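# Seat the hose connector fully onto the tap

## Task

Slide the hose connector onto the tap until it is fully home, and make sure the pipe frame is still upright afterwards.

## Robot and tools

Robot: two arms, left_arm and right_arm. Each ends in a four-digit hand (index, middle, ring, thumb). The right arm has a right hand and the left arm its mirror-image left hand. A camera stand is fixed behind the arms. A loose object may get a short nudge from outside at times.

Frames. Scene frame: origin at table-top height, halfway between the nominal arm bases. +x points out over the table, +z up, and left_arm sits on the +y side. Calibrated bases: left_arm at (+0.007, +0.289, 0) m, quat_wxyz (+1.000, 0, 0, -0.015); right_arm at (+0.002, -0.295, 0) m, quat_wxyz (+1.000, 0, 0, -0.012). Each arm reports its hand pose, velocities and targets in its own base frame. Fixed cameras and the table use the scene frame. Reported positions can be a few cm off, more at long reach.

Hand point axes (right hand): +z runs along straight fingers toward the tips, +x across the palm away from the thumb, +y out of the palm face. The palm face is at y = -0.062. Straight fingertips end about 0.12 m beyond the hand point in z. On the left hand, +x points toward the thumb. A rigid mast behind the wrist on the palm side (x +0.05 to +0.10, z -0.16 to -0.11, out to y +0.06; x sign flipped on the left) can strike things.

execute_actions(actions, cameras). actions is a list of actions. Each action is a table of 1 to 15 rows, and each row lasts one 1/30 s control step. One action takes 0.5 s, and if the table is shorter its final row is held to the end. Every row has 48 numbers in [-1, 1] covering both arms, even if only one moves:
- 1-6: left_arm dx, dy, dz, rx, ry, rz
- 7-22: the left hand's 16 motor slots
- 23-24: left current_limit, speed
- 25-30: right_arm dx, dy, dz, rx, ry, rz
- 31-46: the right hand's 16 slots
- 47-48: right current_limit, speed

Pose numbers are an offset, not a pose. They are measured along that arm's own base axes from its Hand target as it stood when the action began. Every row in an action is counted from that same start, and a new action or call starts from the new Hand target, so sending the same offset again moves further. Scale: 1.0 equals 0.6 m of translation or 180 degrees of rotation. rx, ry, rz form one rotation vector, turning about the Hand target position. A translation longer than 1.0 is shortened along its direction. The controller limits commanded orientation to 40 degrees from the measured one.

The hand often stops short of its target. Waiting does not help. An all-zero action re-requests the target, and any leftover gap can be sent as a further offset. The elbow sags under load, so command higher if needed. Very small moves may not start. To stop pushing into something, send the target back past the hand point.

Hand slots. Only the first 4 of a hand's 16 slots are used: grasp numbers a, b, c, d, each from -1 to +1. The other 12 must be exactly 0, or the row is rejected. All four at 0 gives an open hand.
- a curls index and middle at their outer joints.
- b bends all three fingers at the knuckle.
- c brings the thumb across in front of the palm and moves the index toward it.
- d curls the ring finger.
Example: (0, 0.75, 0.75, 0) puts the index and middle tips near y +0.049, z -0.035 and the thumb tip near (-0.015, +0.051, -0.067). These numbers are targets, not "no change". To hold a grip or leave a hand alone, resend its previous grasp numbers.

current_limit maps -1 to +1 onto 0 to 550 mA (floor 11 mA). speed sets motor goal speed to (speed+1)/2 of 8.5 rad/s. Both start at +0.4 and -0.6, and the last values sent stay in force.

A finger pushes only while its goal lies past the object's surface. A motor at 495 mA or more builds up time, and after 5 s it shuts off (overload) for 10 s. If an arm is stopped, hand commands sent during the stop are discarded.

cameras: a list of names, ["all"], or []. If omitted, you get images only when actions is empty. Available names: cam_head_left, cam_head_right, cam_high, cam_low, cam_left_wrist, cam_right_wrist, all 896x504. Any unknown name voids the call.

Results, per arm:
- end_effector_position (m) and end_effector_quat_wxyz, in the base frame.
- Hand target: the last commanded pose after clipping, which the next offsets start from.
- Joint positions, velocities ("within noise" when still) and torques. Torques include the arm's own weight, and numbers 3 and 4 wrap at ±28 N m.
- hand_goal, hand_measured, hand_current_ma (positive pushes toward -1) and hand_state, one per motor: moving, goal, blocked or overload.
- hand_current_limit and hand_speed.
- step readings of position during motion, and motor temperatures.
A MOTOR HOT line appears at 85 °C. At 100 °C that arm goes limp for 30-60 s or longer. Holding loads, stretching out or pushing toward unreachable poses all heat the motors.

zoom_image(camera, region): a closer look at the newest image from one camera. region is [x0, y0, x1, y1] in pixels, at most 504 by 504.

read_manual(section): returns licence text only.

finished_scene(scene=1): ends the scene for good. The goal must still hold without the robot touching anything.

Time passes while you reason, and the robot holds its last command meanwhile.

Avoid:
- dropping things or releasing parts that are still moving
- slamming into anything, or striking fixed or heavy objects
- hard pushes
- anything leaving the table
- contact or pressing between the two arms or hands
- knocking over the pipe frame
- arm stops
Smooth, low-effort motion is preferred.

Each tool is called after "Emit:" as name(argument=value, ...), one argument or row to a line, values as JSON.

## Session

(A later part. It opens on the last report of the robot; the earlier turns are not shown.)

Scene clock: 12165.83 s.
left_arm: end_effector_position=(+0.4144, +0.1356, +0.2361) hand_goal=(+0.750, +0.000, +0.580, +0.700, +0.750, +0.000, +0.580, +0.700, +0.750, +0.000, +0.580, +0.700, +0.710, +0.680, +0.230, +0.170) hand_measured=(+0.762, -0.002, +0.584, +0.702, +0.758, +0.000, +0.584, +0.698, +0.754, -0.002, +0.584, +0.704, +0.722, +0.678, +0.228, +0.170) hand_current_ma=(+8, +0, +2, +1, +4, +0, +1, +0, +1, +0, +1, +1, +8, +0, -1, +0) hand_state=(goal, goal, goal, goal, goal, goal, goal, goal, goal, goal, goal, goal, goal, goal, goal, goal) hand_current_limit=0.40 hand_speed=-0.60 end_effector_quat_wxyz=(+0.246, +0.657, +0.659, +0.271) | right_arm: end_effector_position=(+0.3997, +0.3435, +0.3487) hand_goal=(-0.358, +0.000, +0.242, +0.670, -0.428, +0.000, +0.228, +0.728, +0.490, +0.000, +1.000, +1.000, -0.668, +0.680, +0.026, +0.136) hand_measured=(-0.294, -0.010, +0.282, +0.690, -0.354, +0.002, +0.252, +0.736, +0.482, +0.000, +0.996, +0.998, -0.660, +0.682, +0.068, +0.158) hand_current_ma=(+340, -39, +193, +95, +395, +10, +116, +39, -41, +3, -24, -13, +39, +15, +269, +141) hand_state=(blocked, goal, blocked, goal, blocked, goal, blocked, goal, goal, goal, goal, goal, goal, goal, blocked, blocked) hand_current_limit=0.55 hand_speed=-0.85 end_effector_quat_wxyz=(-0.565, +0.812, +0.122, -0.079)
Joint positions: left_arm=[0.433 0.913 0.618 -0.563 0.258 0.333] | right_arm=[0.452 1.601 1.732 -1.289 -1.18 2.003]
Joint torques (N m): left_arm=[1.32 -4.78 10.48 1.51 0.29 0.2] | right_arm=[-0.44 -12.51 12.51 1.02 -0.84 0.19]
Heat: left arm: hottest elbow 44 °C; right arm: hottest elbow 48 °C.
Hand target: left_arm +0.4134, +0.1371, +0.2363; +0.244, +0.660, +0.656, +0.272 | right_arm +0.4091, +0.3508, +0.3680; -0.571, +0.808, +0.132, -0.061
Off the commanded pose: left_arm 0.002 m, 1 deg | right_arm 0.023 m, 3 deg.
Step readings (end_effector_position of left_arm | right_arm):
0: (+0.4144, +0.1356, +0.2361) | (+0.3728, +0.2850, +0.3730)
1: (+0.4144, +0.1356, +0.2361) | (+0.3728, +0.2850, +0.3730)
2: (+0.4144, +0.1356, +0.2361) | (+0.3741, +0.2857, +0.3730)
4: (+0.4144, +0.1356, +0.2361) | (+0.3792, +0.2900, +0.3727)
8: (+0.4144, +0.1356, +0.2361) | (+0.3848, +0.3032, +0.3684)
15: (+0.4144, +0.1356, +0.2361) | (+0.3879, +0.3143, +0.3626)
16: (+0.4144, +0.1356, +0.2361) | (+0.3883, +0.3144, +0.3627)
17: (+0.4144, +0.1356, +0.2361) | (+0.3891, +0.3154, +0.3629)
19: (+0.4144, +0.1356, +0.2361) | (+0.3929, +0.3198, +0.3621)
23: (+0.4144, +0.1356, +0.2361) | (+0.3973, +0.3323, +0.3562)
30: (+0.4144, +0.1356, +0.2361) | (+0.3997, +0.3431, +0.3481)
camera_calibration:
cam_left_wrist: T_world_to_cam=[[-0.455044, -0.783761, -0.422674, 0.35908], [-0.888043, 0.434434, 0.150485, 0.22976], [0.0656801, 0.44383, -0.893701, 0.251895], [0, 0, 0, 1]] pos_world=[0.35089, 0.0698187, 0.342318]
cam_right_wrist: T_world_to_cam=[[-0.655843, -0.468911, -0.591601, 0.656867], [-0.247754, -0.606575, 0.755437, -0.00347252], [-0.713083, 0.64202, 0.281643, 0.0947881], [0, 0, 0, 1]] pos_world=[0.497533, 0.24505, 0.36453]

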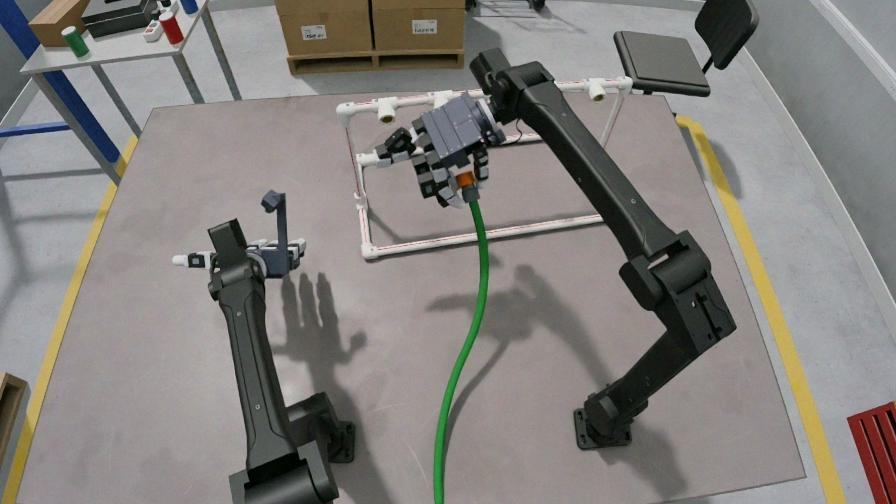

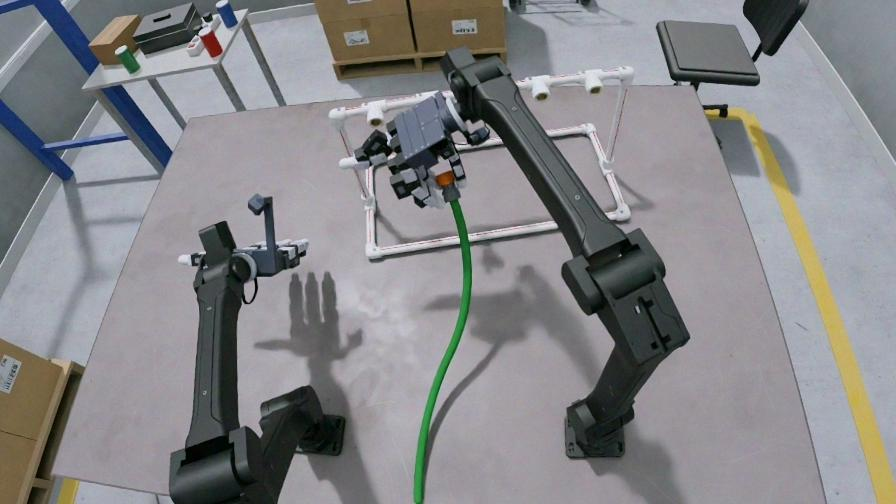

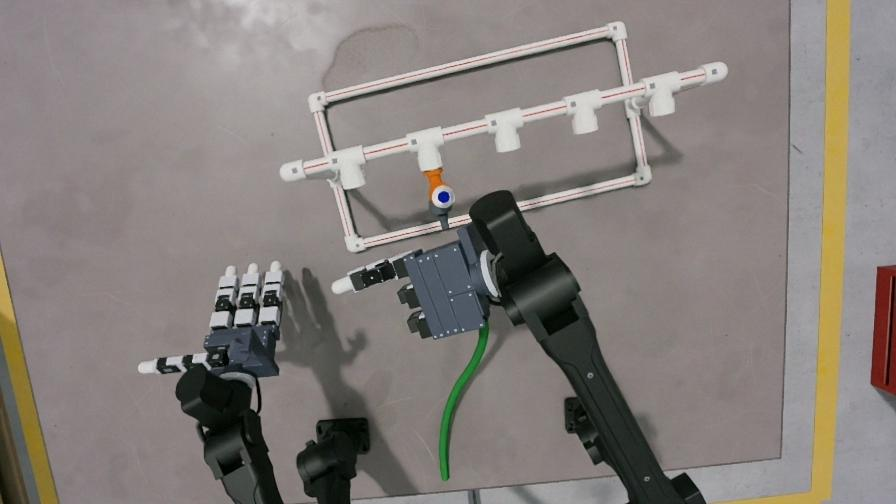

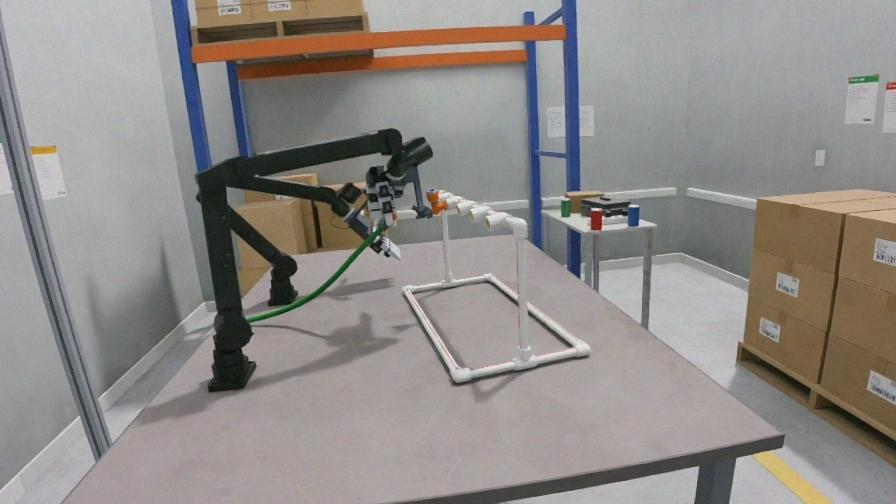

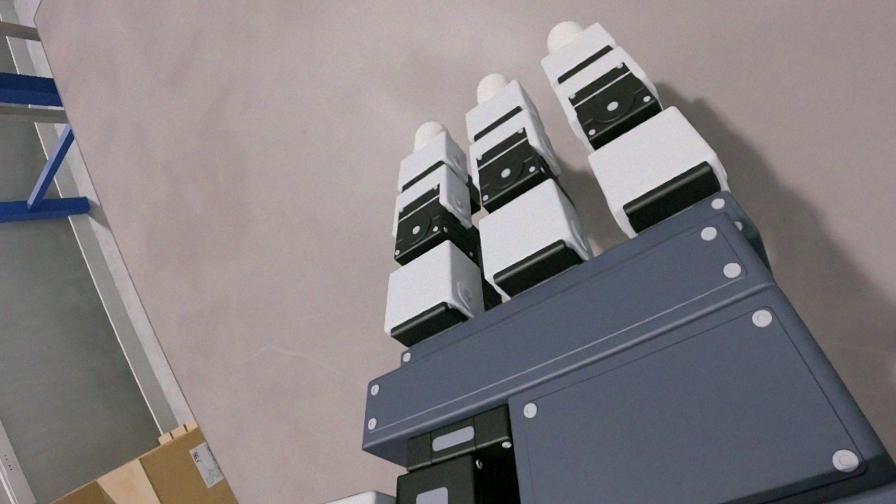

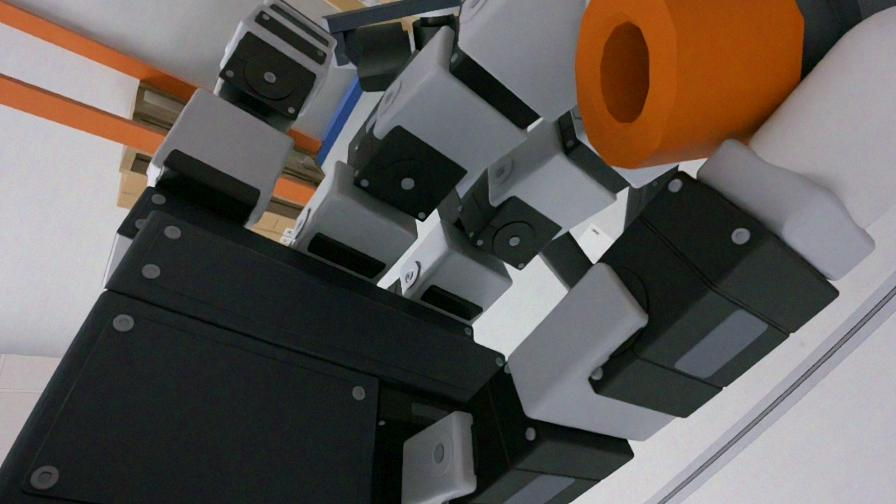

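Emit:
execute_actions(
  actions=[
    [[0,0,0,0,0,0,0,0,0,0,0,0,0,0,0,0,0,0,0,0,0,0,0.4,-0.6,-0.06,-0.05,0,0,0,0,0.15,0.56,0.82,-0.8,0,0,0,0,0,0,0,0,0,0,0,0,0.55,-0.85]],
    [[0,0,0,0,0,0,0,0,0,0,0,0,0,0,0,0,0,0,0,0,0,0,0.4,-0.6,-0.07,-0.06,-0.04,0,0,0,0.15,0.56,0.82,-0.8,0,0,0,0,0,0,0,0,0,0,0,0,0.55,-0.85]],
    [[0,0,0,0,0,0,0,0,0,0,0,0,0,0,0,0,0,0,0,0,0,0,0.4,-0.6,-0.05,-0.04,-0.08,0,0,0,0.15,0.56,0.82,-0.8,0,0,0,0,0,0,0,0,0,0,0,0,0.55,-0.85]],
    [[0,0,0,0,0,0,0,0,0,0,0,0,0,0,0,0,0,0,0,0,0,0,0.4,-0.6,0,0,-0.09,0,0,0,0.15,0.56,0.82,-0.8,0,0,0,0,0,0,0,0,0,0,0,0,0.55,-0.85]],
    [[0,0,0,0,0,0,0,0,0,0,0,0,0,0,0,0,0,0,0,0,0,0,0.4,-0.6,0,0,-0.08,0,0,0,0.15,0.56,0.82,-0.8,0,0,0,0,0,0,0,0,0,0,0,0,0.55,-0.85]],
  ],
  cameras=["cam_high", "cam_low", "cam_right_wrist"],
)

Scene clock: 12345.23 s.
left_arm: end_effector_position=(+0.4144, +0.1356, +0.2361) hand_goal=(+0.750, +0.000, +0.580, +0.700, +0.750, +0.000, +0.580, +0.700, +0.750, +0.000, +0.580, +0.700, +0.710, +0.680, +0.230, +0.170) hand_measured=(+0.762, -0.002, +0.584, +0.702, +0.758, +0.000, +0.584, +0.698, +0.754, -0.002, +0.584, +0.704, +0.722, +0.678, +0.228, +0.170) hand_current_ma=(+8, +0, +2, +1, +4, +0, +1, +0, +1, +0, +1, +1, +8, +0, -1, +0) hand_state=(goal, goal, goal, goal, goal, goal, goal, goal, goal, goal, goal, goal, goal, goal, goal, goal) hand_current_limit=0.40 hand_speed=-0.60 end_effector_quat_wxyz=(+0.246, +0.657, +0.659, +0.271) | right_arm: end_effector_position=(+0.2955, +0.2626, +0.1977) hand_goal=(-0.358, +0.000, +0.242, +0.670, -0.428, +0.000, +0.228, +0.728, +0.490, +0.000, +1.000, +1.000, -0.668, +0.680, +0.026, +0.136) hand_measured=(-0.300, +0.002, +0.272, +0.682, -0.354, +0.004, +0.252, +0.736, +0.482, +0.000, +0.996, +0.998, -0.674, +0.680, +0.070, +0.158) hand_current_ma=(+305, +8, +146, +62, +395, +13, +116, +39, -41, +3, -24, -13, -28, +5, +286, +151) hand_state=(blocked, goal, blocked, goal, blocked, goal, blocked, goal, goal, goal, goal, goal, goal, goal, blocked, blocked) hand_current_limit=0.55 hand_speed=-0.85 end_effector_quat_wxyz=(-0.571, +0.807, +0.137, -0.065)
Joint positions: left_arm=[0.433 0.913 0.618 -0.563 0.258 0.333] | right_arm=[0.379 1.31 1.032 -1.029 -1.211 1.797]
Joint torques (N m): left_arm=[1.26 -4.89 10.36 1.59 0.29 0.2] | right_arm=[-1.38 -7.53 8.05 0.87 -0.85 0.08]
Motor temperatures (°C): left_arm=[26 31 46 26 28 27] | right_arm=[26 34 54 26 27 25]
Heat: left arm: hottest elbow 46 °C; right arm: hottest elbow 54 °C.
Hand target: left_arm +0.4134, +0.1371, +0.2363; +0.244, +0.660, +0.656, +0.272 | right_arm +0.3009, +0.2609, +0.1939; -0.571, +0.808, +0.132, -0.061
Off the commanded pose: left_arm 0.002 m, 1 deg | right_arm 0.007 m, 1 deg.
Step readings (end_effector_position of left_arm | right_arm):
0: (+0.4144, +0.1356, +0.2361) | (+0.3997, +0.3435, +0.3487)
1: (+0.4144, +0.1356, +0.2361) | (+0.3997, +0.3435, +0.3487)
2: (+0.4144, +0.1356, +0.2361) | (+0.3996, +0.3435, +0.3489)
4: (+0.4144, +0.1356, +0.2361) | (+0.3974, +0.3422, +0.3481)
8: (+0.4144, +0.1356, +0.2361) | (+0.3848, +0.3342, +0.3475)
15: (+0.4144, +0.1356, +0.2361) | (+0.3761, +0.3282, +0.3616)
16: (+0.4144, +0.1356, +0.2361) | (+0.3753, +0.3279, +0.3623)
17: (+0.4144, +0.1356, +0.2361) | (+0.3734, +0.3266, +0.3610)
19: (+0.4144, +0.1356, +0.2361) | (+0.3627, +0.3186, +0.3511)
23: (+0.4144, +0.1356, +0.2361) | (+0.3397, +0.2993, +0.3327)
30: (+0.4144, +0.1356, +0.2361) | (+0.3348, +0.2907, +0.3365)
31: (+0.4144, +0.1356, +0.2361) | (+0.3344, +0.2904, +0.3366)
32: (+0.4144, +0.1356, +0.2361) | (+0.3325, +0.2895, +0.3349)
34: (+0.4144, +0.1356, +0.2361) | (+0.3229, +0.2831, +0.3229)
38: (+0.4144, +0.1356, +0.2361) | (+0.3007, +0.2694, +0.2947)
45: (+0.4144, +0.1356, +0.2361) | (+0.2993, +0.2645, +0.2852)
46: (+0.4144, +0.1356, +0.2361) | (+0.2995, +0.2645, +0.2857)
47: (+0.4144, +0.1356, +0.2361) | (+0.3000, +0.2648, +0.2845)
49: (+0.4144, +0.1356, +0.2361) | (+0.2995, +0.2647, +0.2759)
53: (+0.4144, +0.1356, +0.2361) | (+0.2937, +0.2620, +0.2498)
60: (+0.4144, +0.1356, +0.2361) | (+0.2960, +0.2624, +0.2407)
61: (+0.4144, +0.1356, +0.2361) | (+0.2965, +0.2626, +0.2405)
62: (+0.4144, +0.1356, +0.2361) | (+0.2972, +0.2632, +0.2388)
64: (+0.4144, +0.1356, +0.2361) | (+0.2978, +0.2637, +0.2305)
68: (+0.4144, +0.1356, +0.2361) | (+0.2924, +0.2612, +0.2078)
75: (+0.4144, +0.1356, +0.2361) | (+0.2947, +0.2621, +0.1975)
camera_calibration:
cam_right_wrist: T_world_to_cam=[[-0.629559, -0.460932, -0.625457, 0.458019], [-0.270516, -0.624603, 0.732593, 0.0515785], [-0.728338, 0.630407, 0.268535, 0.125077], [0, 0, 0, 1]] pos_world=[0.393401, 0.164482, 0.215098]
Images, in order (width x height): cam_high 896x504, cam_low 896x504, cam_right_wrist 896x504.

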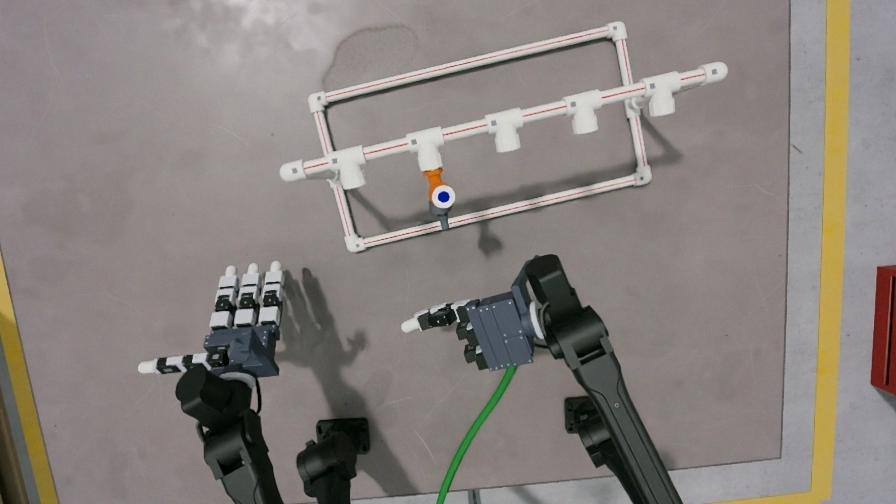

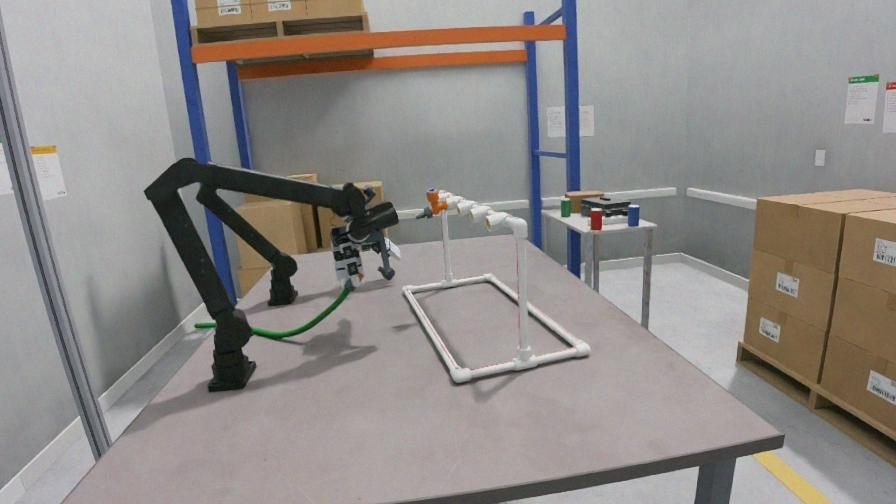

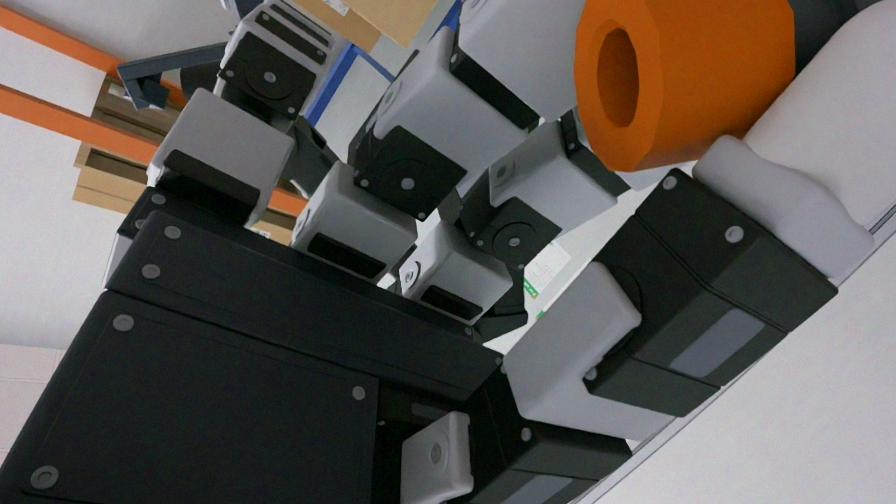

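Emit:
execute_actions(
  actions=[
    [[0,0,0,0,0,0,0,0,0,0,0,0,0,0,0,0,0,0,0,0,0,0,0.4,-0.6,0,0,-0.08,0,0,0,0.15,0.56,0.82,-0.8,0,0,0,0,0,0,0,0,0,0,0,0,0.55,-0.85]],
    [[0,0,0,0,0,0,0,0,0,0,0,0,0,0,0,0,0,0,0,0,0,0,0.4,-0.6,0,0,-0.05,0,0,0,0.15,0.56,0.82,-0.8,0,0,0,0,0,0,0,0,0,0,0,0,0.55,-0.85]],
  ],
  cameras=["cam_low", "cam_right_wrist", "cam_head_right"],
)

Scene clock: 12355.67 s.
left_arm: end_effector_position=(+0.4144, +0.1356, +0.2361) hand_goal=(+0.750, +0.000, +0.580, +0.700, +0.750, +0.000, +0.580, +0.700, +0.750, +0.000, +0.580, +0.700, +0.710, +0.680, +0.230, +0.170) hand_measured=(+0.762, -0.002, +0.584, +0.702, +0.758, +0.000, +0.584, +0.698, +0.754, -0.002, +0.584, +0.704, +0.722, +0.678, +0.228, +0.170) hand_current_ma=(+8, +0, +2, +1, +4, +0, +1, +0, +1, +0, +1, +1, +8, +0, -1, +0) hand_state=(goal, goal, goal, goal, goal, goal, goal, goal, goal, goal, goal, goal, goal, goal, goal, goal) hand_current_limit=0.40 hand_speed=-0.60 end_effector_quat_wxyz=(+0.246, +0.657, +0.659, +0.271) | right_arm: end_effector_position=(+0.2971, +0.2630, +0.1222) hand_goal=(-0.358, +0.000, +0.242, +0.670, -0.428, +0.000, +0.228, +0.728, +0.490, +0.000, +1.000, +1.000, -0.668, +0.680, +0.026, +0.136) hand_measured=(-0.300, +0.016, +0.264, +0.678, -0.354, -0.006, +0.252, +0.738, +0.482, +0.000, +0.996, +0.998, -0.680, +0.678, +0.074, +0.160) hand_current_ma=(+302, +71, +108, +39, +395, -21, +118, +47, -41, +3, -24, -13, -60, -15, +309, +157) hand_state=(blocked, goal, blocked, goal, blocked, goal, blocked, goal, goal, goal, goal, goal, goal, goal, blocked, blocked) hand_current_limit=0.55 hand_speed=-0.85 end_effector_quat_wxyz=(-0.572, +0.806, +0.137, -0.063)
Joint positions: left_arm=[0.433 0.913 0.618 -0.563 0.258 0.333] | right_arm=[0.378 1.393 0.896 -0.803 -1.213 1.8]
Joint torques (N m): left_arm=[1.49 -4.54 10.37 1.55 0.27 0.21] | right_arm=[-1.26 -7.59 7.16 1.01 -0.81 0.02]
Heat: left arm: hottest elbow 46 °C; right arm: hottest elbow 53 °C.
Hand target: left_arm +0.4134, +0.1371, +0.2363; +0.244, +0.660, +0.656, +0.272 | right_arm +0.3010, +0.2609, +0.1160; -0.571, +0.808, +0.132, -0.061
Off the commanded pose: left_arm 0.002 m, 1 deg | right_arm 0.008 m, 1 deg.
Step readings (end_effector_position of left_arm | right_arm):
0: (+0.4144, +0.1356, +0.2361) | (+0.2955, +0.2626, +0.1977)
1: (+0.4144, +0.1356, +0.2361) | (+0.2956, +0.2626, +0.1976)
2: (+0.4144, +0.1356, +0.2361) | (+0.2961, +0.2628, +0.1960)
4: (+0.4144, +0.1356, +0.2361) | (+0.2967, +0.2631, +0.1883)
8: (+0.4144, +0.1356, +0.2361) | (+0.2929, +0.2613, +0.1646)
15: (+0.4144, +0.1356, +0.2361) | (+0.2943, +0.2617, +0.1494)
16: (+0.4144, +0.1356, +0.2361) | (+0.2948, +0.2620, +0.1494)
17: (+0.4144, +0.1356, +0.2361) | (+0.2954, +0.2623, +0.1488)
19: (+0.4144, +0.1356, +0.2361) | (+0.2966, +0.2628, +0.1449)
23: (+0.4144, +0.1356, +0.2361) | (+0.2960, +0.2626, +0.1318)
30: (+0.4144, +0.1356, +0.2361) | (+0.2963, +0.2627, +0.1221)
camera_calibration:
cam_right_wrist: T_world_to_cam=[[-0.628496, -0.457905, -0.628741, 0.411311], [-0.274071, -0.626127, 0.729966, 0.10942], [-0.727927, 0.6311, 0.26802, 0.14604], [0, 0, 0, 1]] pos_world=[0.394803, 0.164686, 0.139593]
Images, in order (width x height): cam_head_right 896x504, cam_low 896x504, cam_right_wrist 896x504.

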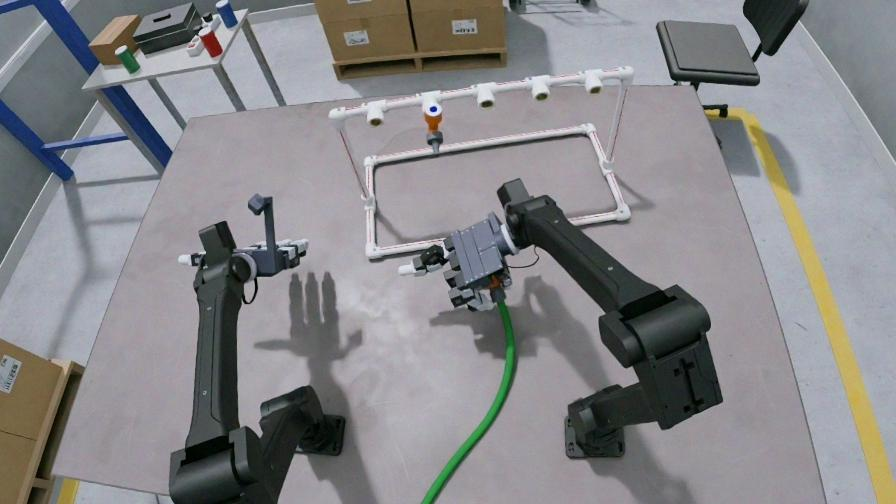

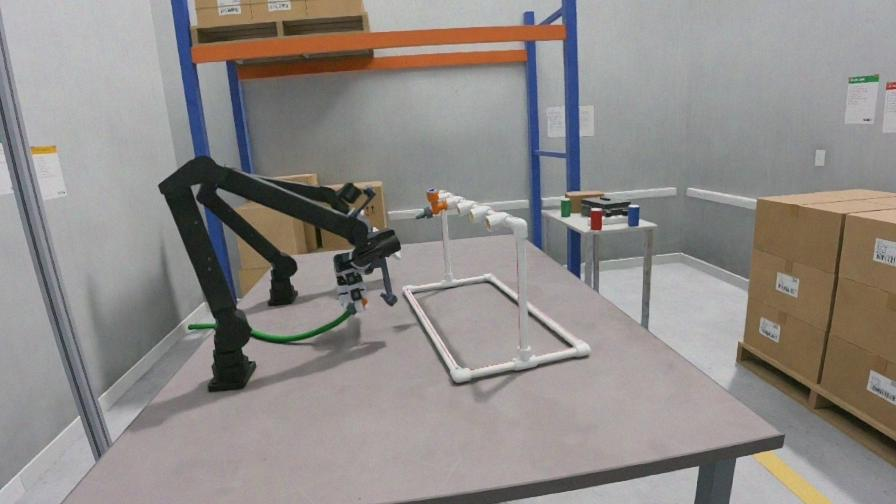

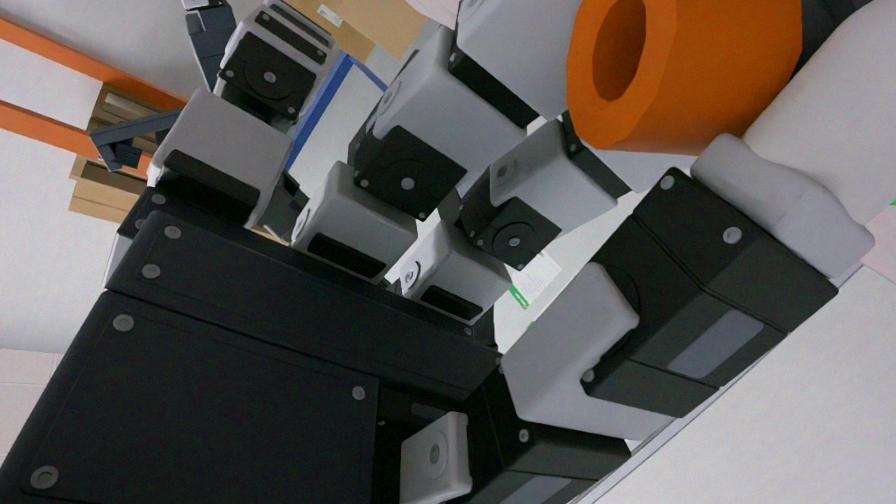

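Emit:
execute_actions(
  actions=[
    [[0,0,0,0,0,0,0,0,0,0,0,0,0,0,0,0,0,0,0,0,0,0,0.4,-0.6,0,0,-0.035,0,0,0,0.15,0.56,0.82,-0.8,0,0,0,0,0,0,0,0,0,0,0,0,0.55,-0.85]],
  ],
  cameras=["cam_low", "cam_right_wrist", "cam_head_right"],
)

Emit:
zoom_image(
  camera="cam_right_wrist",
  region=[540, 0, 896, 200],
)

Emit:
zoom_image(
  camera="cam_low",
  region=[315, 240, 415, 340],
)

Scene clock: 12366.87 s.
left_arm: end_effector_position=(+0.4144, +0.1356, +0.2361) hand_goal=(+0.750, +0.000, +0.580, +0.700, +0.750, +0.000, +0.580, +0.700, +0.750, +0.000, +0.580, +0.700, +0.710, +0.680, +0.230, +0.170) hand_measured=(+0.762, -0.002, +0.584, +0.702, +0.758, +0.000, +0.584, +0.698, +0.754, -0.002, +0.584, +0.704, +0.722, +0.678, +0.228, +0.170) hand_current_ma=(+8, +0, +2, +1, +4, +0, +1, +0, +1, +0, +1, +1, +8, +0, -1, +0) hand_state=(goal, goal, goal, goal, goal, goal, goal, goal, goal, goal, goal, goal, goal, goal, goal, goal) hand_current_limit=0.40 hand_speed=-0.60 end_effector_quat_wxyz=(+0.246, +0.657, +0.659, +0.271) | right_arm: end_effector_position=(+0.2977, +0.2630, +0.1012) hand_goal=(-0.358, +0.000, +0.242, +0.670, -0.428, +0.000, +0.228, +0.728, +0.490, +0.000, +1.000, +1.000, -0.668, +0.680, +0.026, +0.136) hand_measured=(-0.300, +0.016, +0.264, +0.678, -0.354, -0.006, +0.252, +0.738, +0.482, +0.000, +0.996, +0.998, -0.674, +0.678, +0.074, +0.160) hand_current_ma=(+302, +71, +109, +40, +395, -22, +119, +49, -41, +3, -24, -13, -29, -15, +309, +157) hand_state=(blocked, goal, blocked, goal, blocked, goal, blocked, goal, goal, goal, goal, goal, goal, goal, blocked, blocked) hand_current_limit=0.55 hand_speed=-0.85 end_effector_quat_wxyz=(-0.572, +0.807, +0.137, -0.062)
Joint positions: left_arm=[0.433 0.913 0.618 -0.563 0.258 0.333] | right_arm=[0.378 1.425 0.866 -0.739 -1.211 1.8]
Joint torques (N m): left_arm=[1.26 -4.72 10.4 1.5 0.28 0.2] | right_arm=[-1.32 -7.77 6.94 0.81 -0.84 0.03]
Heat: left arm: hottest elbow 46 °C; right arm: hottest elbow 51 °C.
Hand target: left_arm +0.4134, +0.1371, +0.2363; +0.244, +0.660, +0.656, +0.272 | right_arm +0.3011, +0.2609, +0.0951; -0.571, +0.808, +0.133, -0.061
Off the commanded pose: left_arm 0.002 m, 1 deg | right_arm 0.007 m, 1 deg.
Step readings (end_effector_position of left_arm | right_arm):
0: (+0.4144, +0.1356, +0.2361) | (+0.2971, +0.2630, +0.1222)
1: (+0.4144, +0.1356, +0.2361) | (+0.2972, +0.2630, +0.1222)
2: (+0.4144, +0.1356, +0.2361) | (+0.2975, +0.2631, +0.1215)
4: (+0.4144, +0.1356, +0.2361) | (+0.2983, +0.2634, +0.1187)
8: (+0.4144, +0.1356, +0.2361) | (+0.2975, +0.2631, +0.1080)
15: (+0.4144, +0.1356, +0.2361) | (+0.2973, +0.2629, +0.1012)
camera_calibration:
cam_right_wrist: T_world_to_cam=[[-0.627539, -0.457902, -0.629699, 0.398347], [-0.275671, -0.625706, 0.729724, 0.125259], [-0.728149, 0.63152, 0.266425, 0.152162], [0, 0, 0, 1]] pos_world=[0.395305, 0.164686, 0.118894]
Images, in order (width x height): cam_head_right 896x504, cam_low 896x504, cam_right_wrist 896x504.

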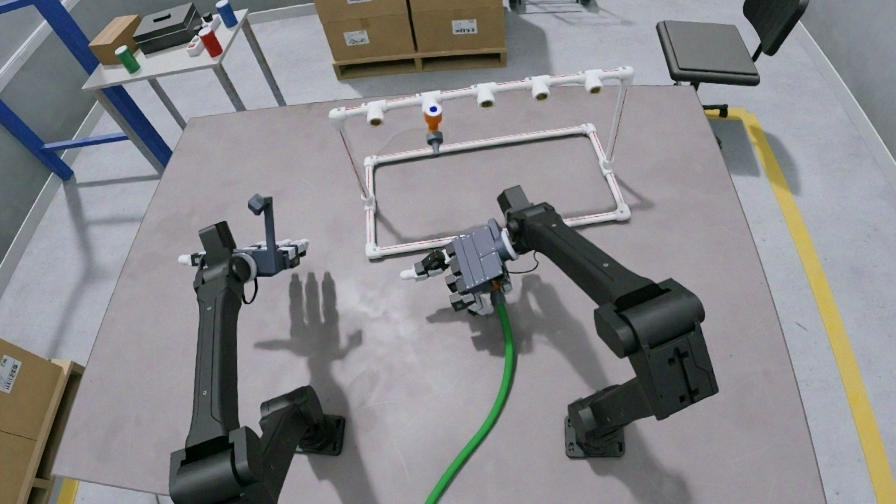

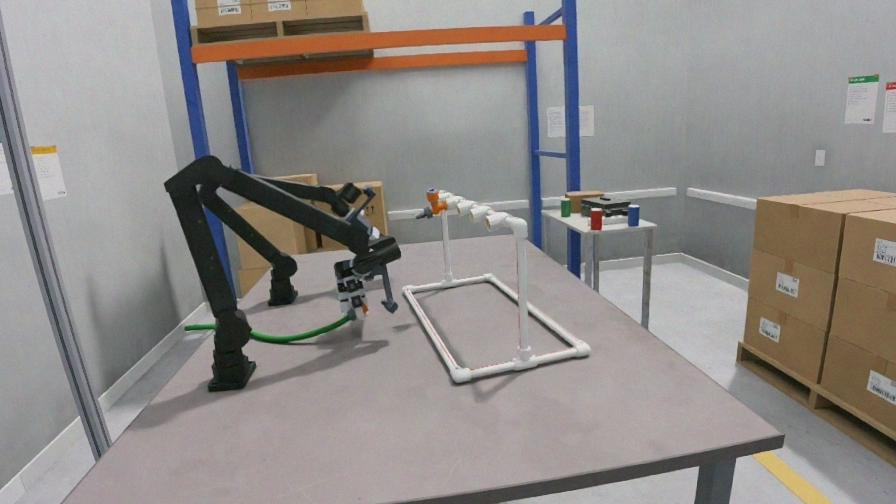

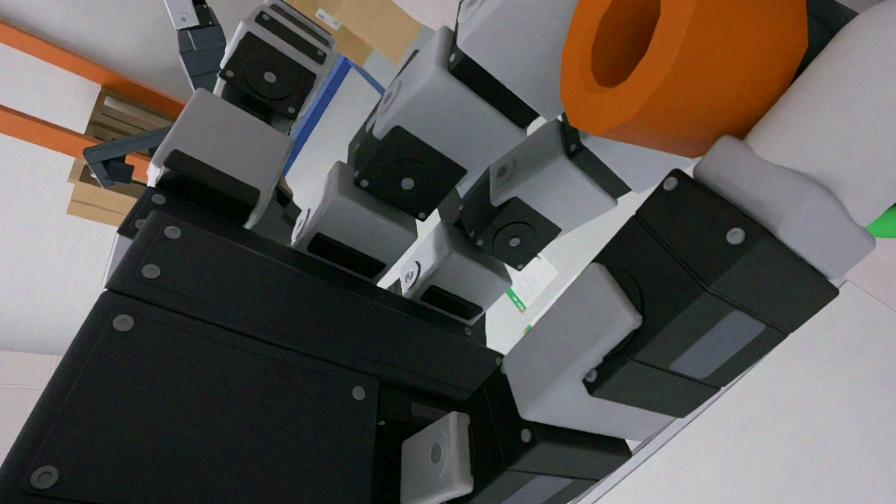

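Scaled by 1.416.

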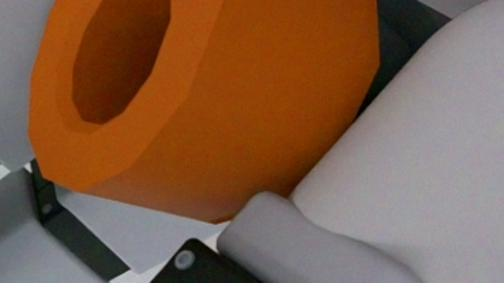

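Scaled by 5.040.

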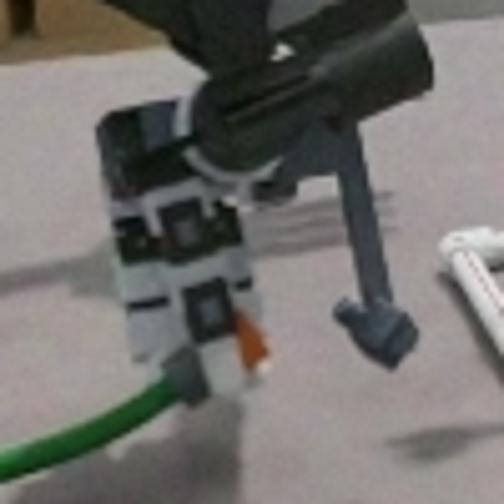

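Emit:
execute_actions(
  actions=[
    [[0,0,0,0,0,0,0,0,0,0,0,0,0,0,0,0,0,0,0,0,0,0,0.4,-0.6,0,0,-0.025,0,0,0,0.15,0.56,0.82,-0.8,0,0,0,0,0,0,0,0,0,0,0,0,0.55,-0.85]],
    [[0,0,0,0,0,0,0,0,0,0,0,0,0,0,0,0,0,0,0,0,0,0,0.4,-0.6,0,0,-0.02,0,0,0,0.15,0.56,0.82,-0.8,0,0,0,0,0,0,0,0,0,0,0,0,0.55,-0.85]],
  ],
  cameras=["cam_low", "cam_right_wrist"],
)

Emit:
zoom_image(
  camera="cam_right_wrist",
  region=[540, 0, 896, 200],
)

Emit:
zoom_image(
  camera="cam_low",
  region=[315, 240, 415, 340],
)

Scene clock: 12406.07 s.
left_arm: end_effector_position=(+0.4144, +0.1356, +0.2361) hand_goal=(+0.750, +0.000, +0.580, +0.700, +0.750, +0.000, +0.580, +0.700, +0.750, +0.000, +0.580, +0.700, +0.710, +0.680, +0.230, +0.170) hand_measured=(+0.762, -0.002, +0.584, +0.702, +0.758, +0.000, +0.584, +0.698, +0.754, -0.002, +0.584, +0.704, +0.722, +0.678, +0.228, +0.170) hand_current_ma=(+8, +0, +2, +1, +4, +0, +1, +0, +1, +0, +1, +1, +8, +0, -1, +0) hand_state=(goal, goal, goal, goal, goal, goal, goal, goal, goal, goal, goal, goal, goal, goal, goal, goal) hand_current_limit=0.40 hand_speed=-0.60 end_effector_quat_wxyz=(+0.246, +0.657, +0.659, +0.271) | right_arm: end_effector_position=(+0.2988, +0.2635, +0.0752) hand_goal=(-0.358, +0.000, +0.242, +0.670, -0.428, +0.000, +0.228, +0.728, +0.490, +0.000, +1.000, +1.000, -0.668, +0.680, +0.026, +0.136) hand_measured=(-0.302, +0.014, +0.264, +0.678, -0.354, -0.006, +0.252, +0.738, +0.482, +0.000, +0.996, +0.998, -0.668, +0.678, +0.074, +0.160) hand_current_ma=(+300, +57, +109, +40, +393, -22, +119, +49, -41, +3, -24, -13, -1, -15, +309, +157) hand_state=(blocked, goal, blocked, goal, blocked, goal, blocked, goal, goal, goal, goal, goal, goal, goal, blocked, blocked) hand_current_limit=0.55 hand_speed=-0.85 end_effector_quat_wxyz=(-0.572, +0.806, +0.138, -0.061)
Joint positions: left_arm=[0.433 0.913 0.618 -0.563 0.258 0.333] | right_arm=[0.378 1.47 0.832 -0.656 -1.211 1.8]
Joint torques (N m): left_arm=[1.2 -4.89 10.43 1.55 0.27 0.22] | right_arm=[-1.26 -7.88 6.45 0.88 -0.85 0.03]
Motor temperatures (°C): left_arm=[26 31 46 26 28 27] | right_arm=[26 33 47 26 27 25]
Heat: left arm: hottest elbow 46 °C; right arm: hottest elbow 47 °C.
Hand target: left_arm +0.4134, +0.1371, +0.2363; +0.244, +0.660, +0.656, +0.272 | right_arm +0.3010, +0.2609, +0.0680; -0.571, +0.808, +0.132, -0.061
Off the commanded pose: left_arm 0.002 m, 1 deg | right_arm 0.008 m, 1 deg.
Step readings (end_effector_position of left_arm | right_arm):
0: (+0.4144, +0.1356, +0.2361) | (+0.2977, +0.2630, +0.1012)
1: (+0.4144, +0.1356, +0.2361) | (+0.2978, +0.2631, +0.1013)
2: (+0.4144, +0.1356, +0.2361) | (+0.2980, +0.2632, +0.1008)
4: (+0.4144, +0.1356, +0.2361) | (+0.2988, +0.2635, +0.0988)
8: (+0.4144, +0.1356, +0.2361) | (+0.2986, +0.2634, +0.0916)
15: (+0.4144, +0.1356, +0.2361) | (+0.2981, +0.2632, +0.0868)
16: (+0.4144, +0.1356, +0.2361) | (+0.2983, +0.2633, +0.0869)
17: (+0.4144, +0.1356, +0.2361) | (+0.2985, +0.2633, +0.0865)
19: (+0.4144, +0.1356, +0.2361) | (+0.2992, +0.2636, +0.0848)
23: (+0.4144, +0.1356, +0.2361) | (+0.2991, +0.2636, +0.0790)
30: (+0.4144, +0.1356, +0.2361) | (+0.2986, +0.2634, +0.0752)
camera_calibration:
cam_right_wrist: T_world_to_cam=[[-0.625578, -0.457085, -0.632239, 0.382175], [-0.277995, -0.6266, 0.728074, 0.14591], [-0.728953, 0.631226, 0.26492, 0.160048], [0, 0, 0, 1]] pos_world=[0.39631, 0.165088, 0.0929926]
Images, in order (width x height): cam_low 896x504, cam_right_wrist 896x504.

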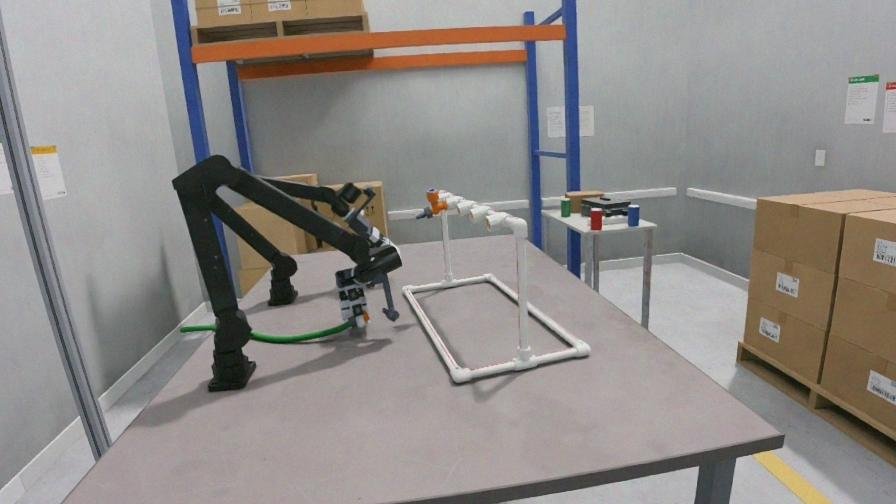

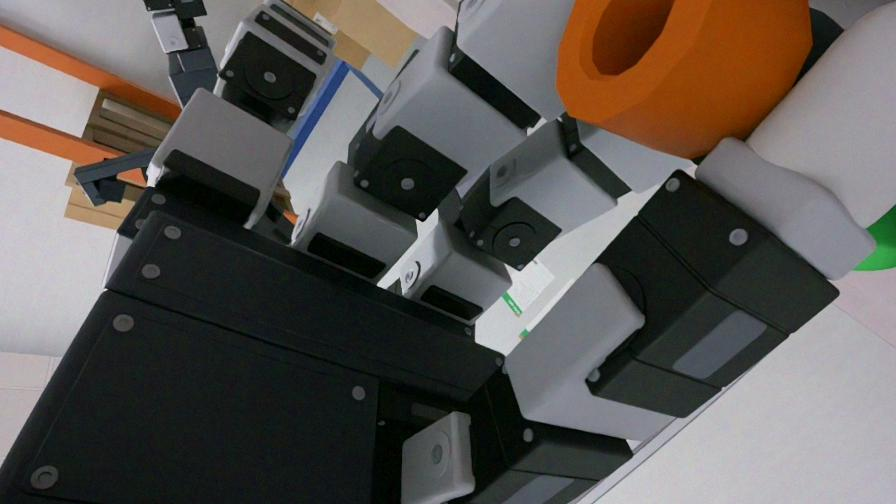

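Scaled by 1.416.

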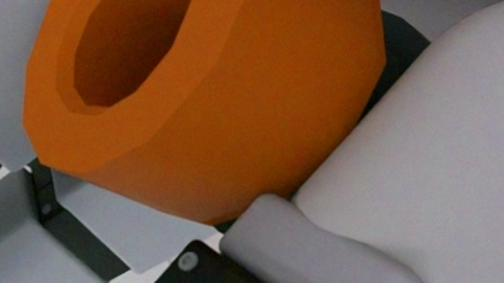

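Scaled by 5.040.

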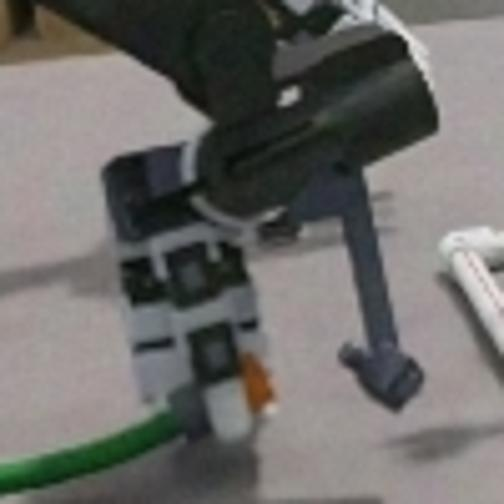

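Emit:
execute_actions(
  actions=[
    [[0,0,0,0,0,0,0,0,0,0,0,0,0,0,0,0,0,0,0,0,0,0,0.4,-0.6,0,0,-0.008,0,0,0,0.15,0.58,0.84,-0.8,0,0,0,0,0,0,0,0,0,0,0,0,0.7,-0.85]],
  ],
  cameras=["cam_low", "cam_right_wrist"],
)

Emit:
zoom_image(
  camera="cam_right_wrist",
  region=[540, 0, 896, 200],
)

Scene clock: 12430.57 s.
left_arm: end_effector_position=(+0.4144, +0.1356, +0.2361) hand_goal=(+0.750, +0.000, +0.580, +0.700, +0.750, +0.000, +0.580, +0.700, +0.750, +0.000, +0.580, +0.700, +0.710, +0.680, +0.230, +0.170) hand_measured=(+0.762, -0.002, +0.584, +0.702, +0.758, +0.000, +0.584, +0.698, +0.754, -0.002, +0.584, +0.704, +0.722, +0.678, +0.228, +0.170) hand_current_ma=(+8, +0, +2, +1, +4, +0, +1, +0, +1, +0, +1, +1, +8, +0, -1, +0) hand_state=(goal, goal, goal, goal, goal, goal, goal, goal, goal, goal, goal, goal, goal, goal, goal, goal) hand_current_limit=0.40 hand_speed=-0.60 end_effector_quat_wxyz=(+0.246, +0.657, +0.659, +0.271) | right_arm: end_effector_position=(+0.2994, +0.2637, +0.0714) hand_goal=(-0.392, +0.000, +0.238, +0.674, -0.462, +0.000, +0.224, +0.734, +0.466, +0.000, +1.000, +1.000, -0.702, +0.680, +0.020, +0.138) hand_measured=(-0.308, +0.012, +0.264, +0.680, -0.356, -0.008, +0.252, +0.744, +0.460, +0.000, +0.996, +0.998, -0.676, +0.680, +0.074, +0.160) hand_current_ma=(+440, +50, +129, +30, +468, -33, +139, +45, -29, +3, -24, -13, +128, -2, +348, +143) hand_state=(blocked, goal, blocked, goal, blocked, goal, blocked, goal, goal, goal, goal, goal, blocked, goal, blocked, blocked) hand_current_limit=0.70 hand_speed=-0.85 end_effector_quat_wxyz=(-0.572, +0.806, +0.139, -0.060)
Joint positions: left_arm=[0.433 0.913 0.618 -0.563 0.258 0.333] | right_arm=[0.378 1.478 0.827 -0.641 -1.211 1.8]
Joint torques (N m): left_arm=[0.97 -4.84 10.41 1.52 0.27 0.2] | right_arm=[-1.26 -7.77 6.32 0.9 -0.85 0.03]
Heat: left arm: hottest elbow 46 °C; right arm: hottest elbow 45 °C.
Hand target: left_arm +0.4134, +0.1371, +0.2363; +0.244, +0.660, +0.656, +0.272 | right_arm +0.3011, +0.2610, +0.0633; -0.571, +0.808, +0.133, -0.061
Off the commanded pose: left_arm 0.002 m, 1 deg | right_arm 0.009 m, 1 deg.
Step readings (end_effector_position of left_arm | right_arm):
0: (+0.4144, +0.1356, +0.2361) | (+0.2988, +0.2635, +0.0752)
1: (+0.4144, +0.1356, +0.2361) | (+0.2988, +0.2635, +0.0752)
2: (+0.4144, +0.1356, +0.2361) | (+0.2989, +0.2635, +0.0752)
4: (+0.4144, +0.1356, +0.2361) | (+0.2992, +0.2637, +0.0746)
8: (+0.4144, +0.1356, +0.2361) | (+0.2991, +0.2636, +0.0725)
15: (+0.4144, +0.1356, +0.2361) | (+0.2993, +0.2637, +0.0714)
camera_calibration:
cam_right_wrist: T_world_to_cam=[[-0.623953, -0.456468, -0.634287, 0.37985], [-0.279811, -0.627351, 0.72673, 0.149855], [-0.72965, 0.630925, 0.263713, 0.161686], [0, 0, 0, 1]] pos_world=[0.396913, 0.165389, 0.0893912]
Images, in order (width x height): cam_low 896x504, cam_right_wrist 896x504.

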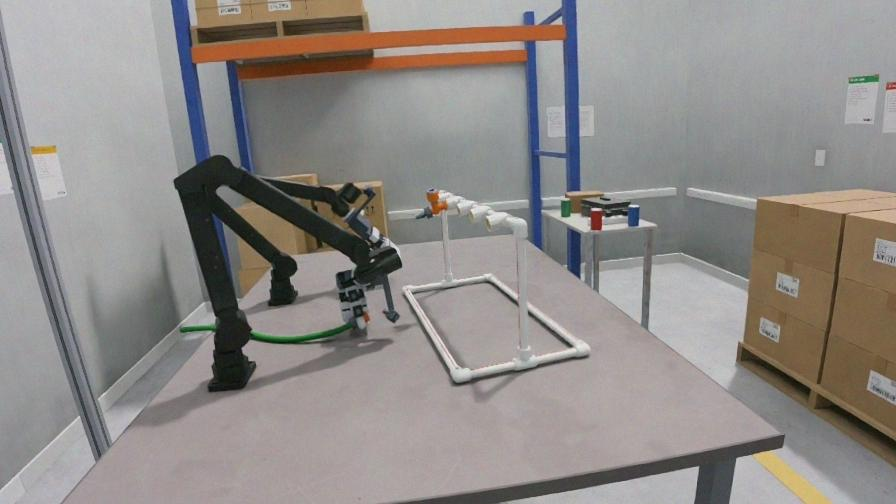

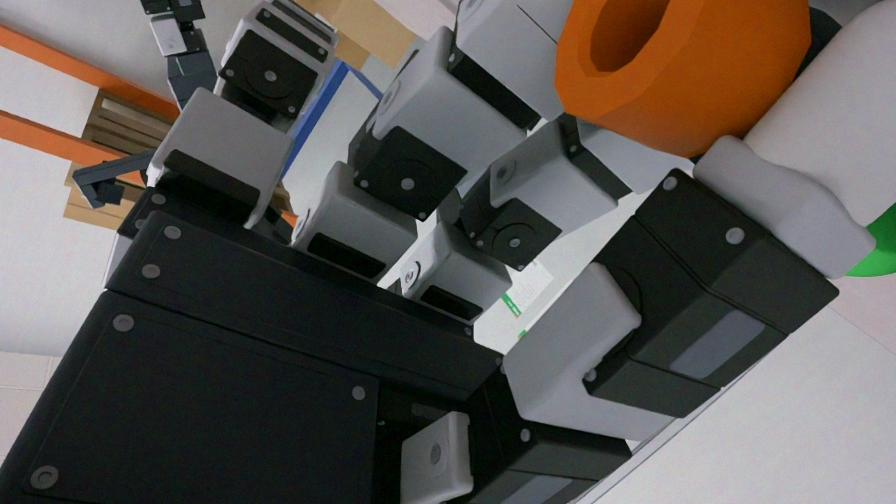

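Scaled by 1.416.

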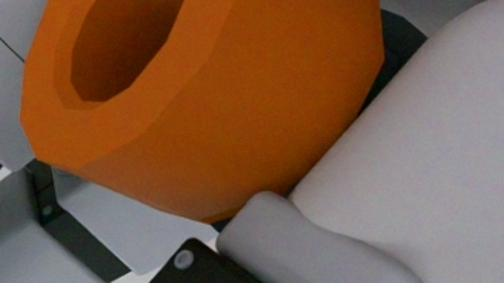

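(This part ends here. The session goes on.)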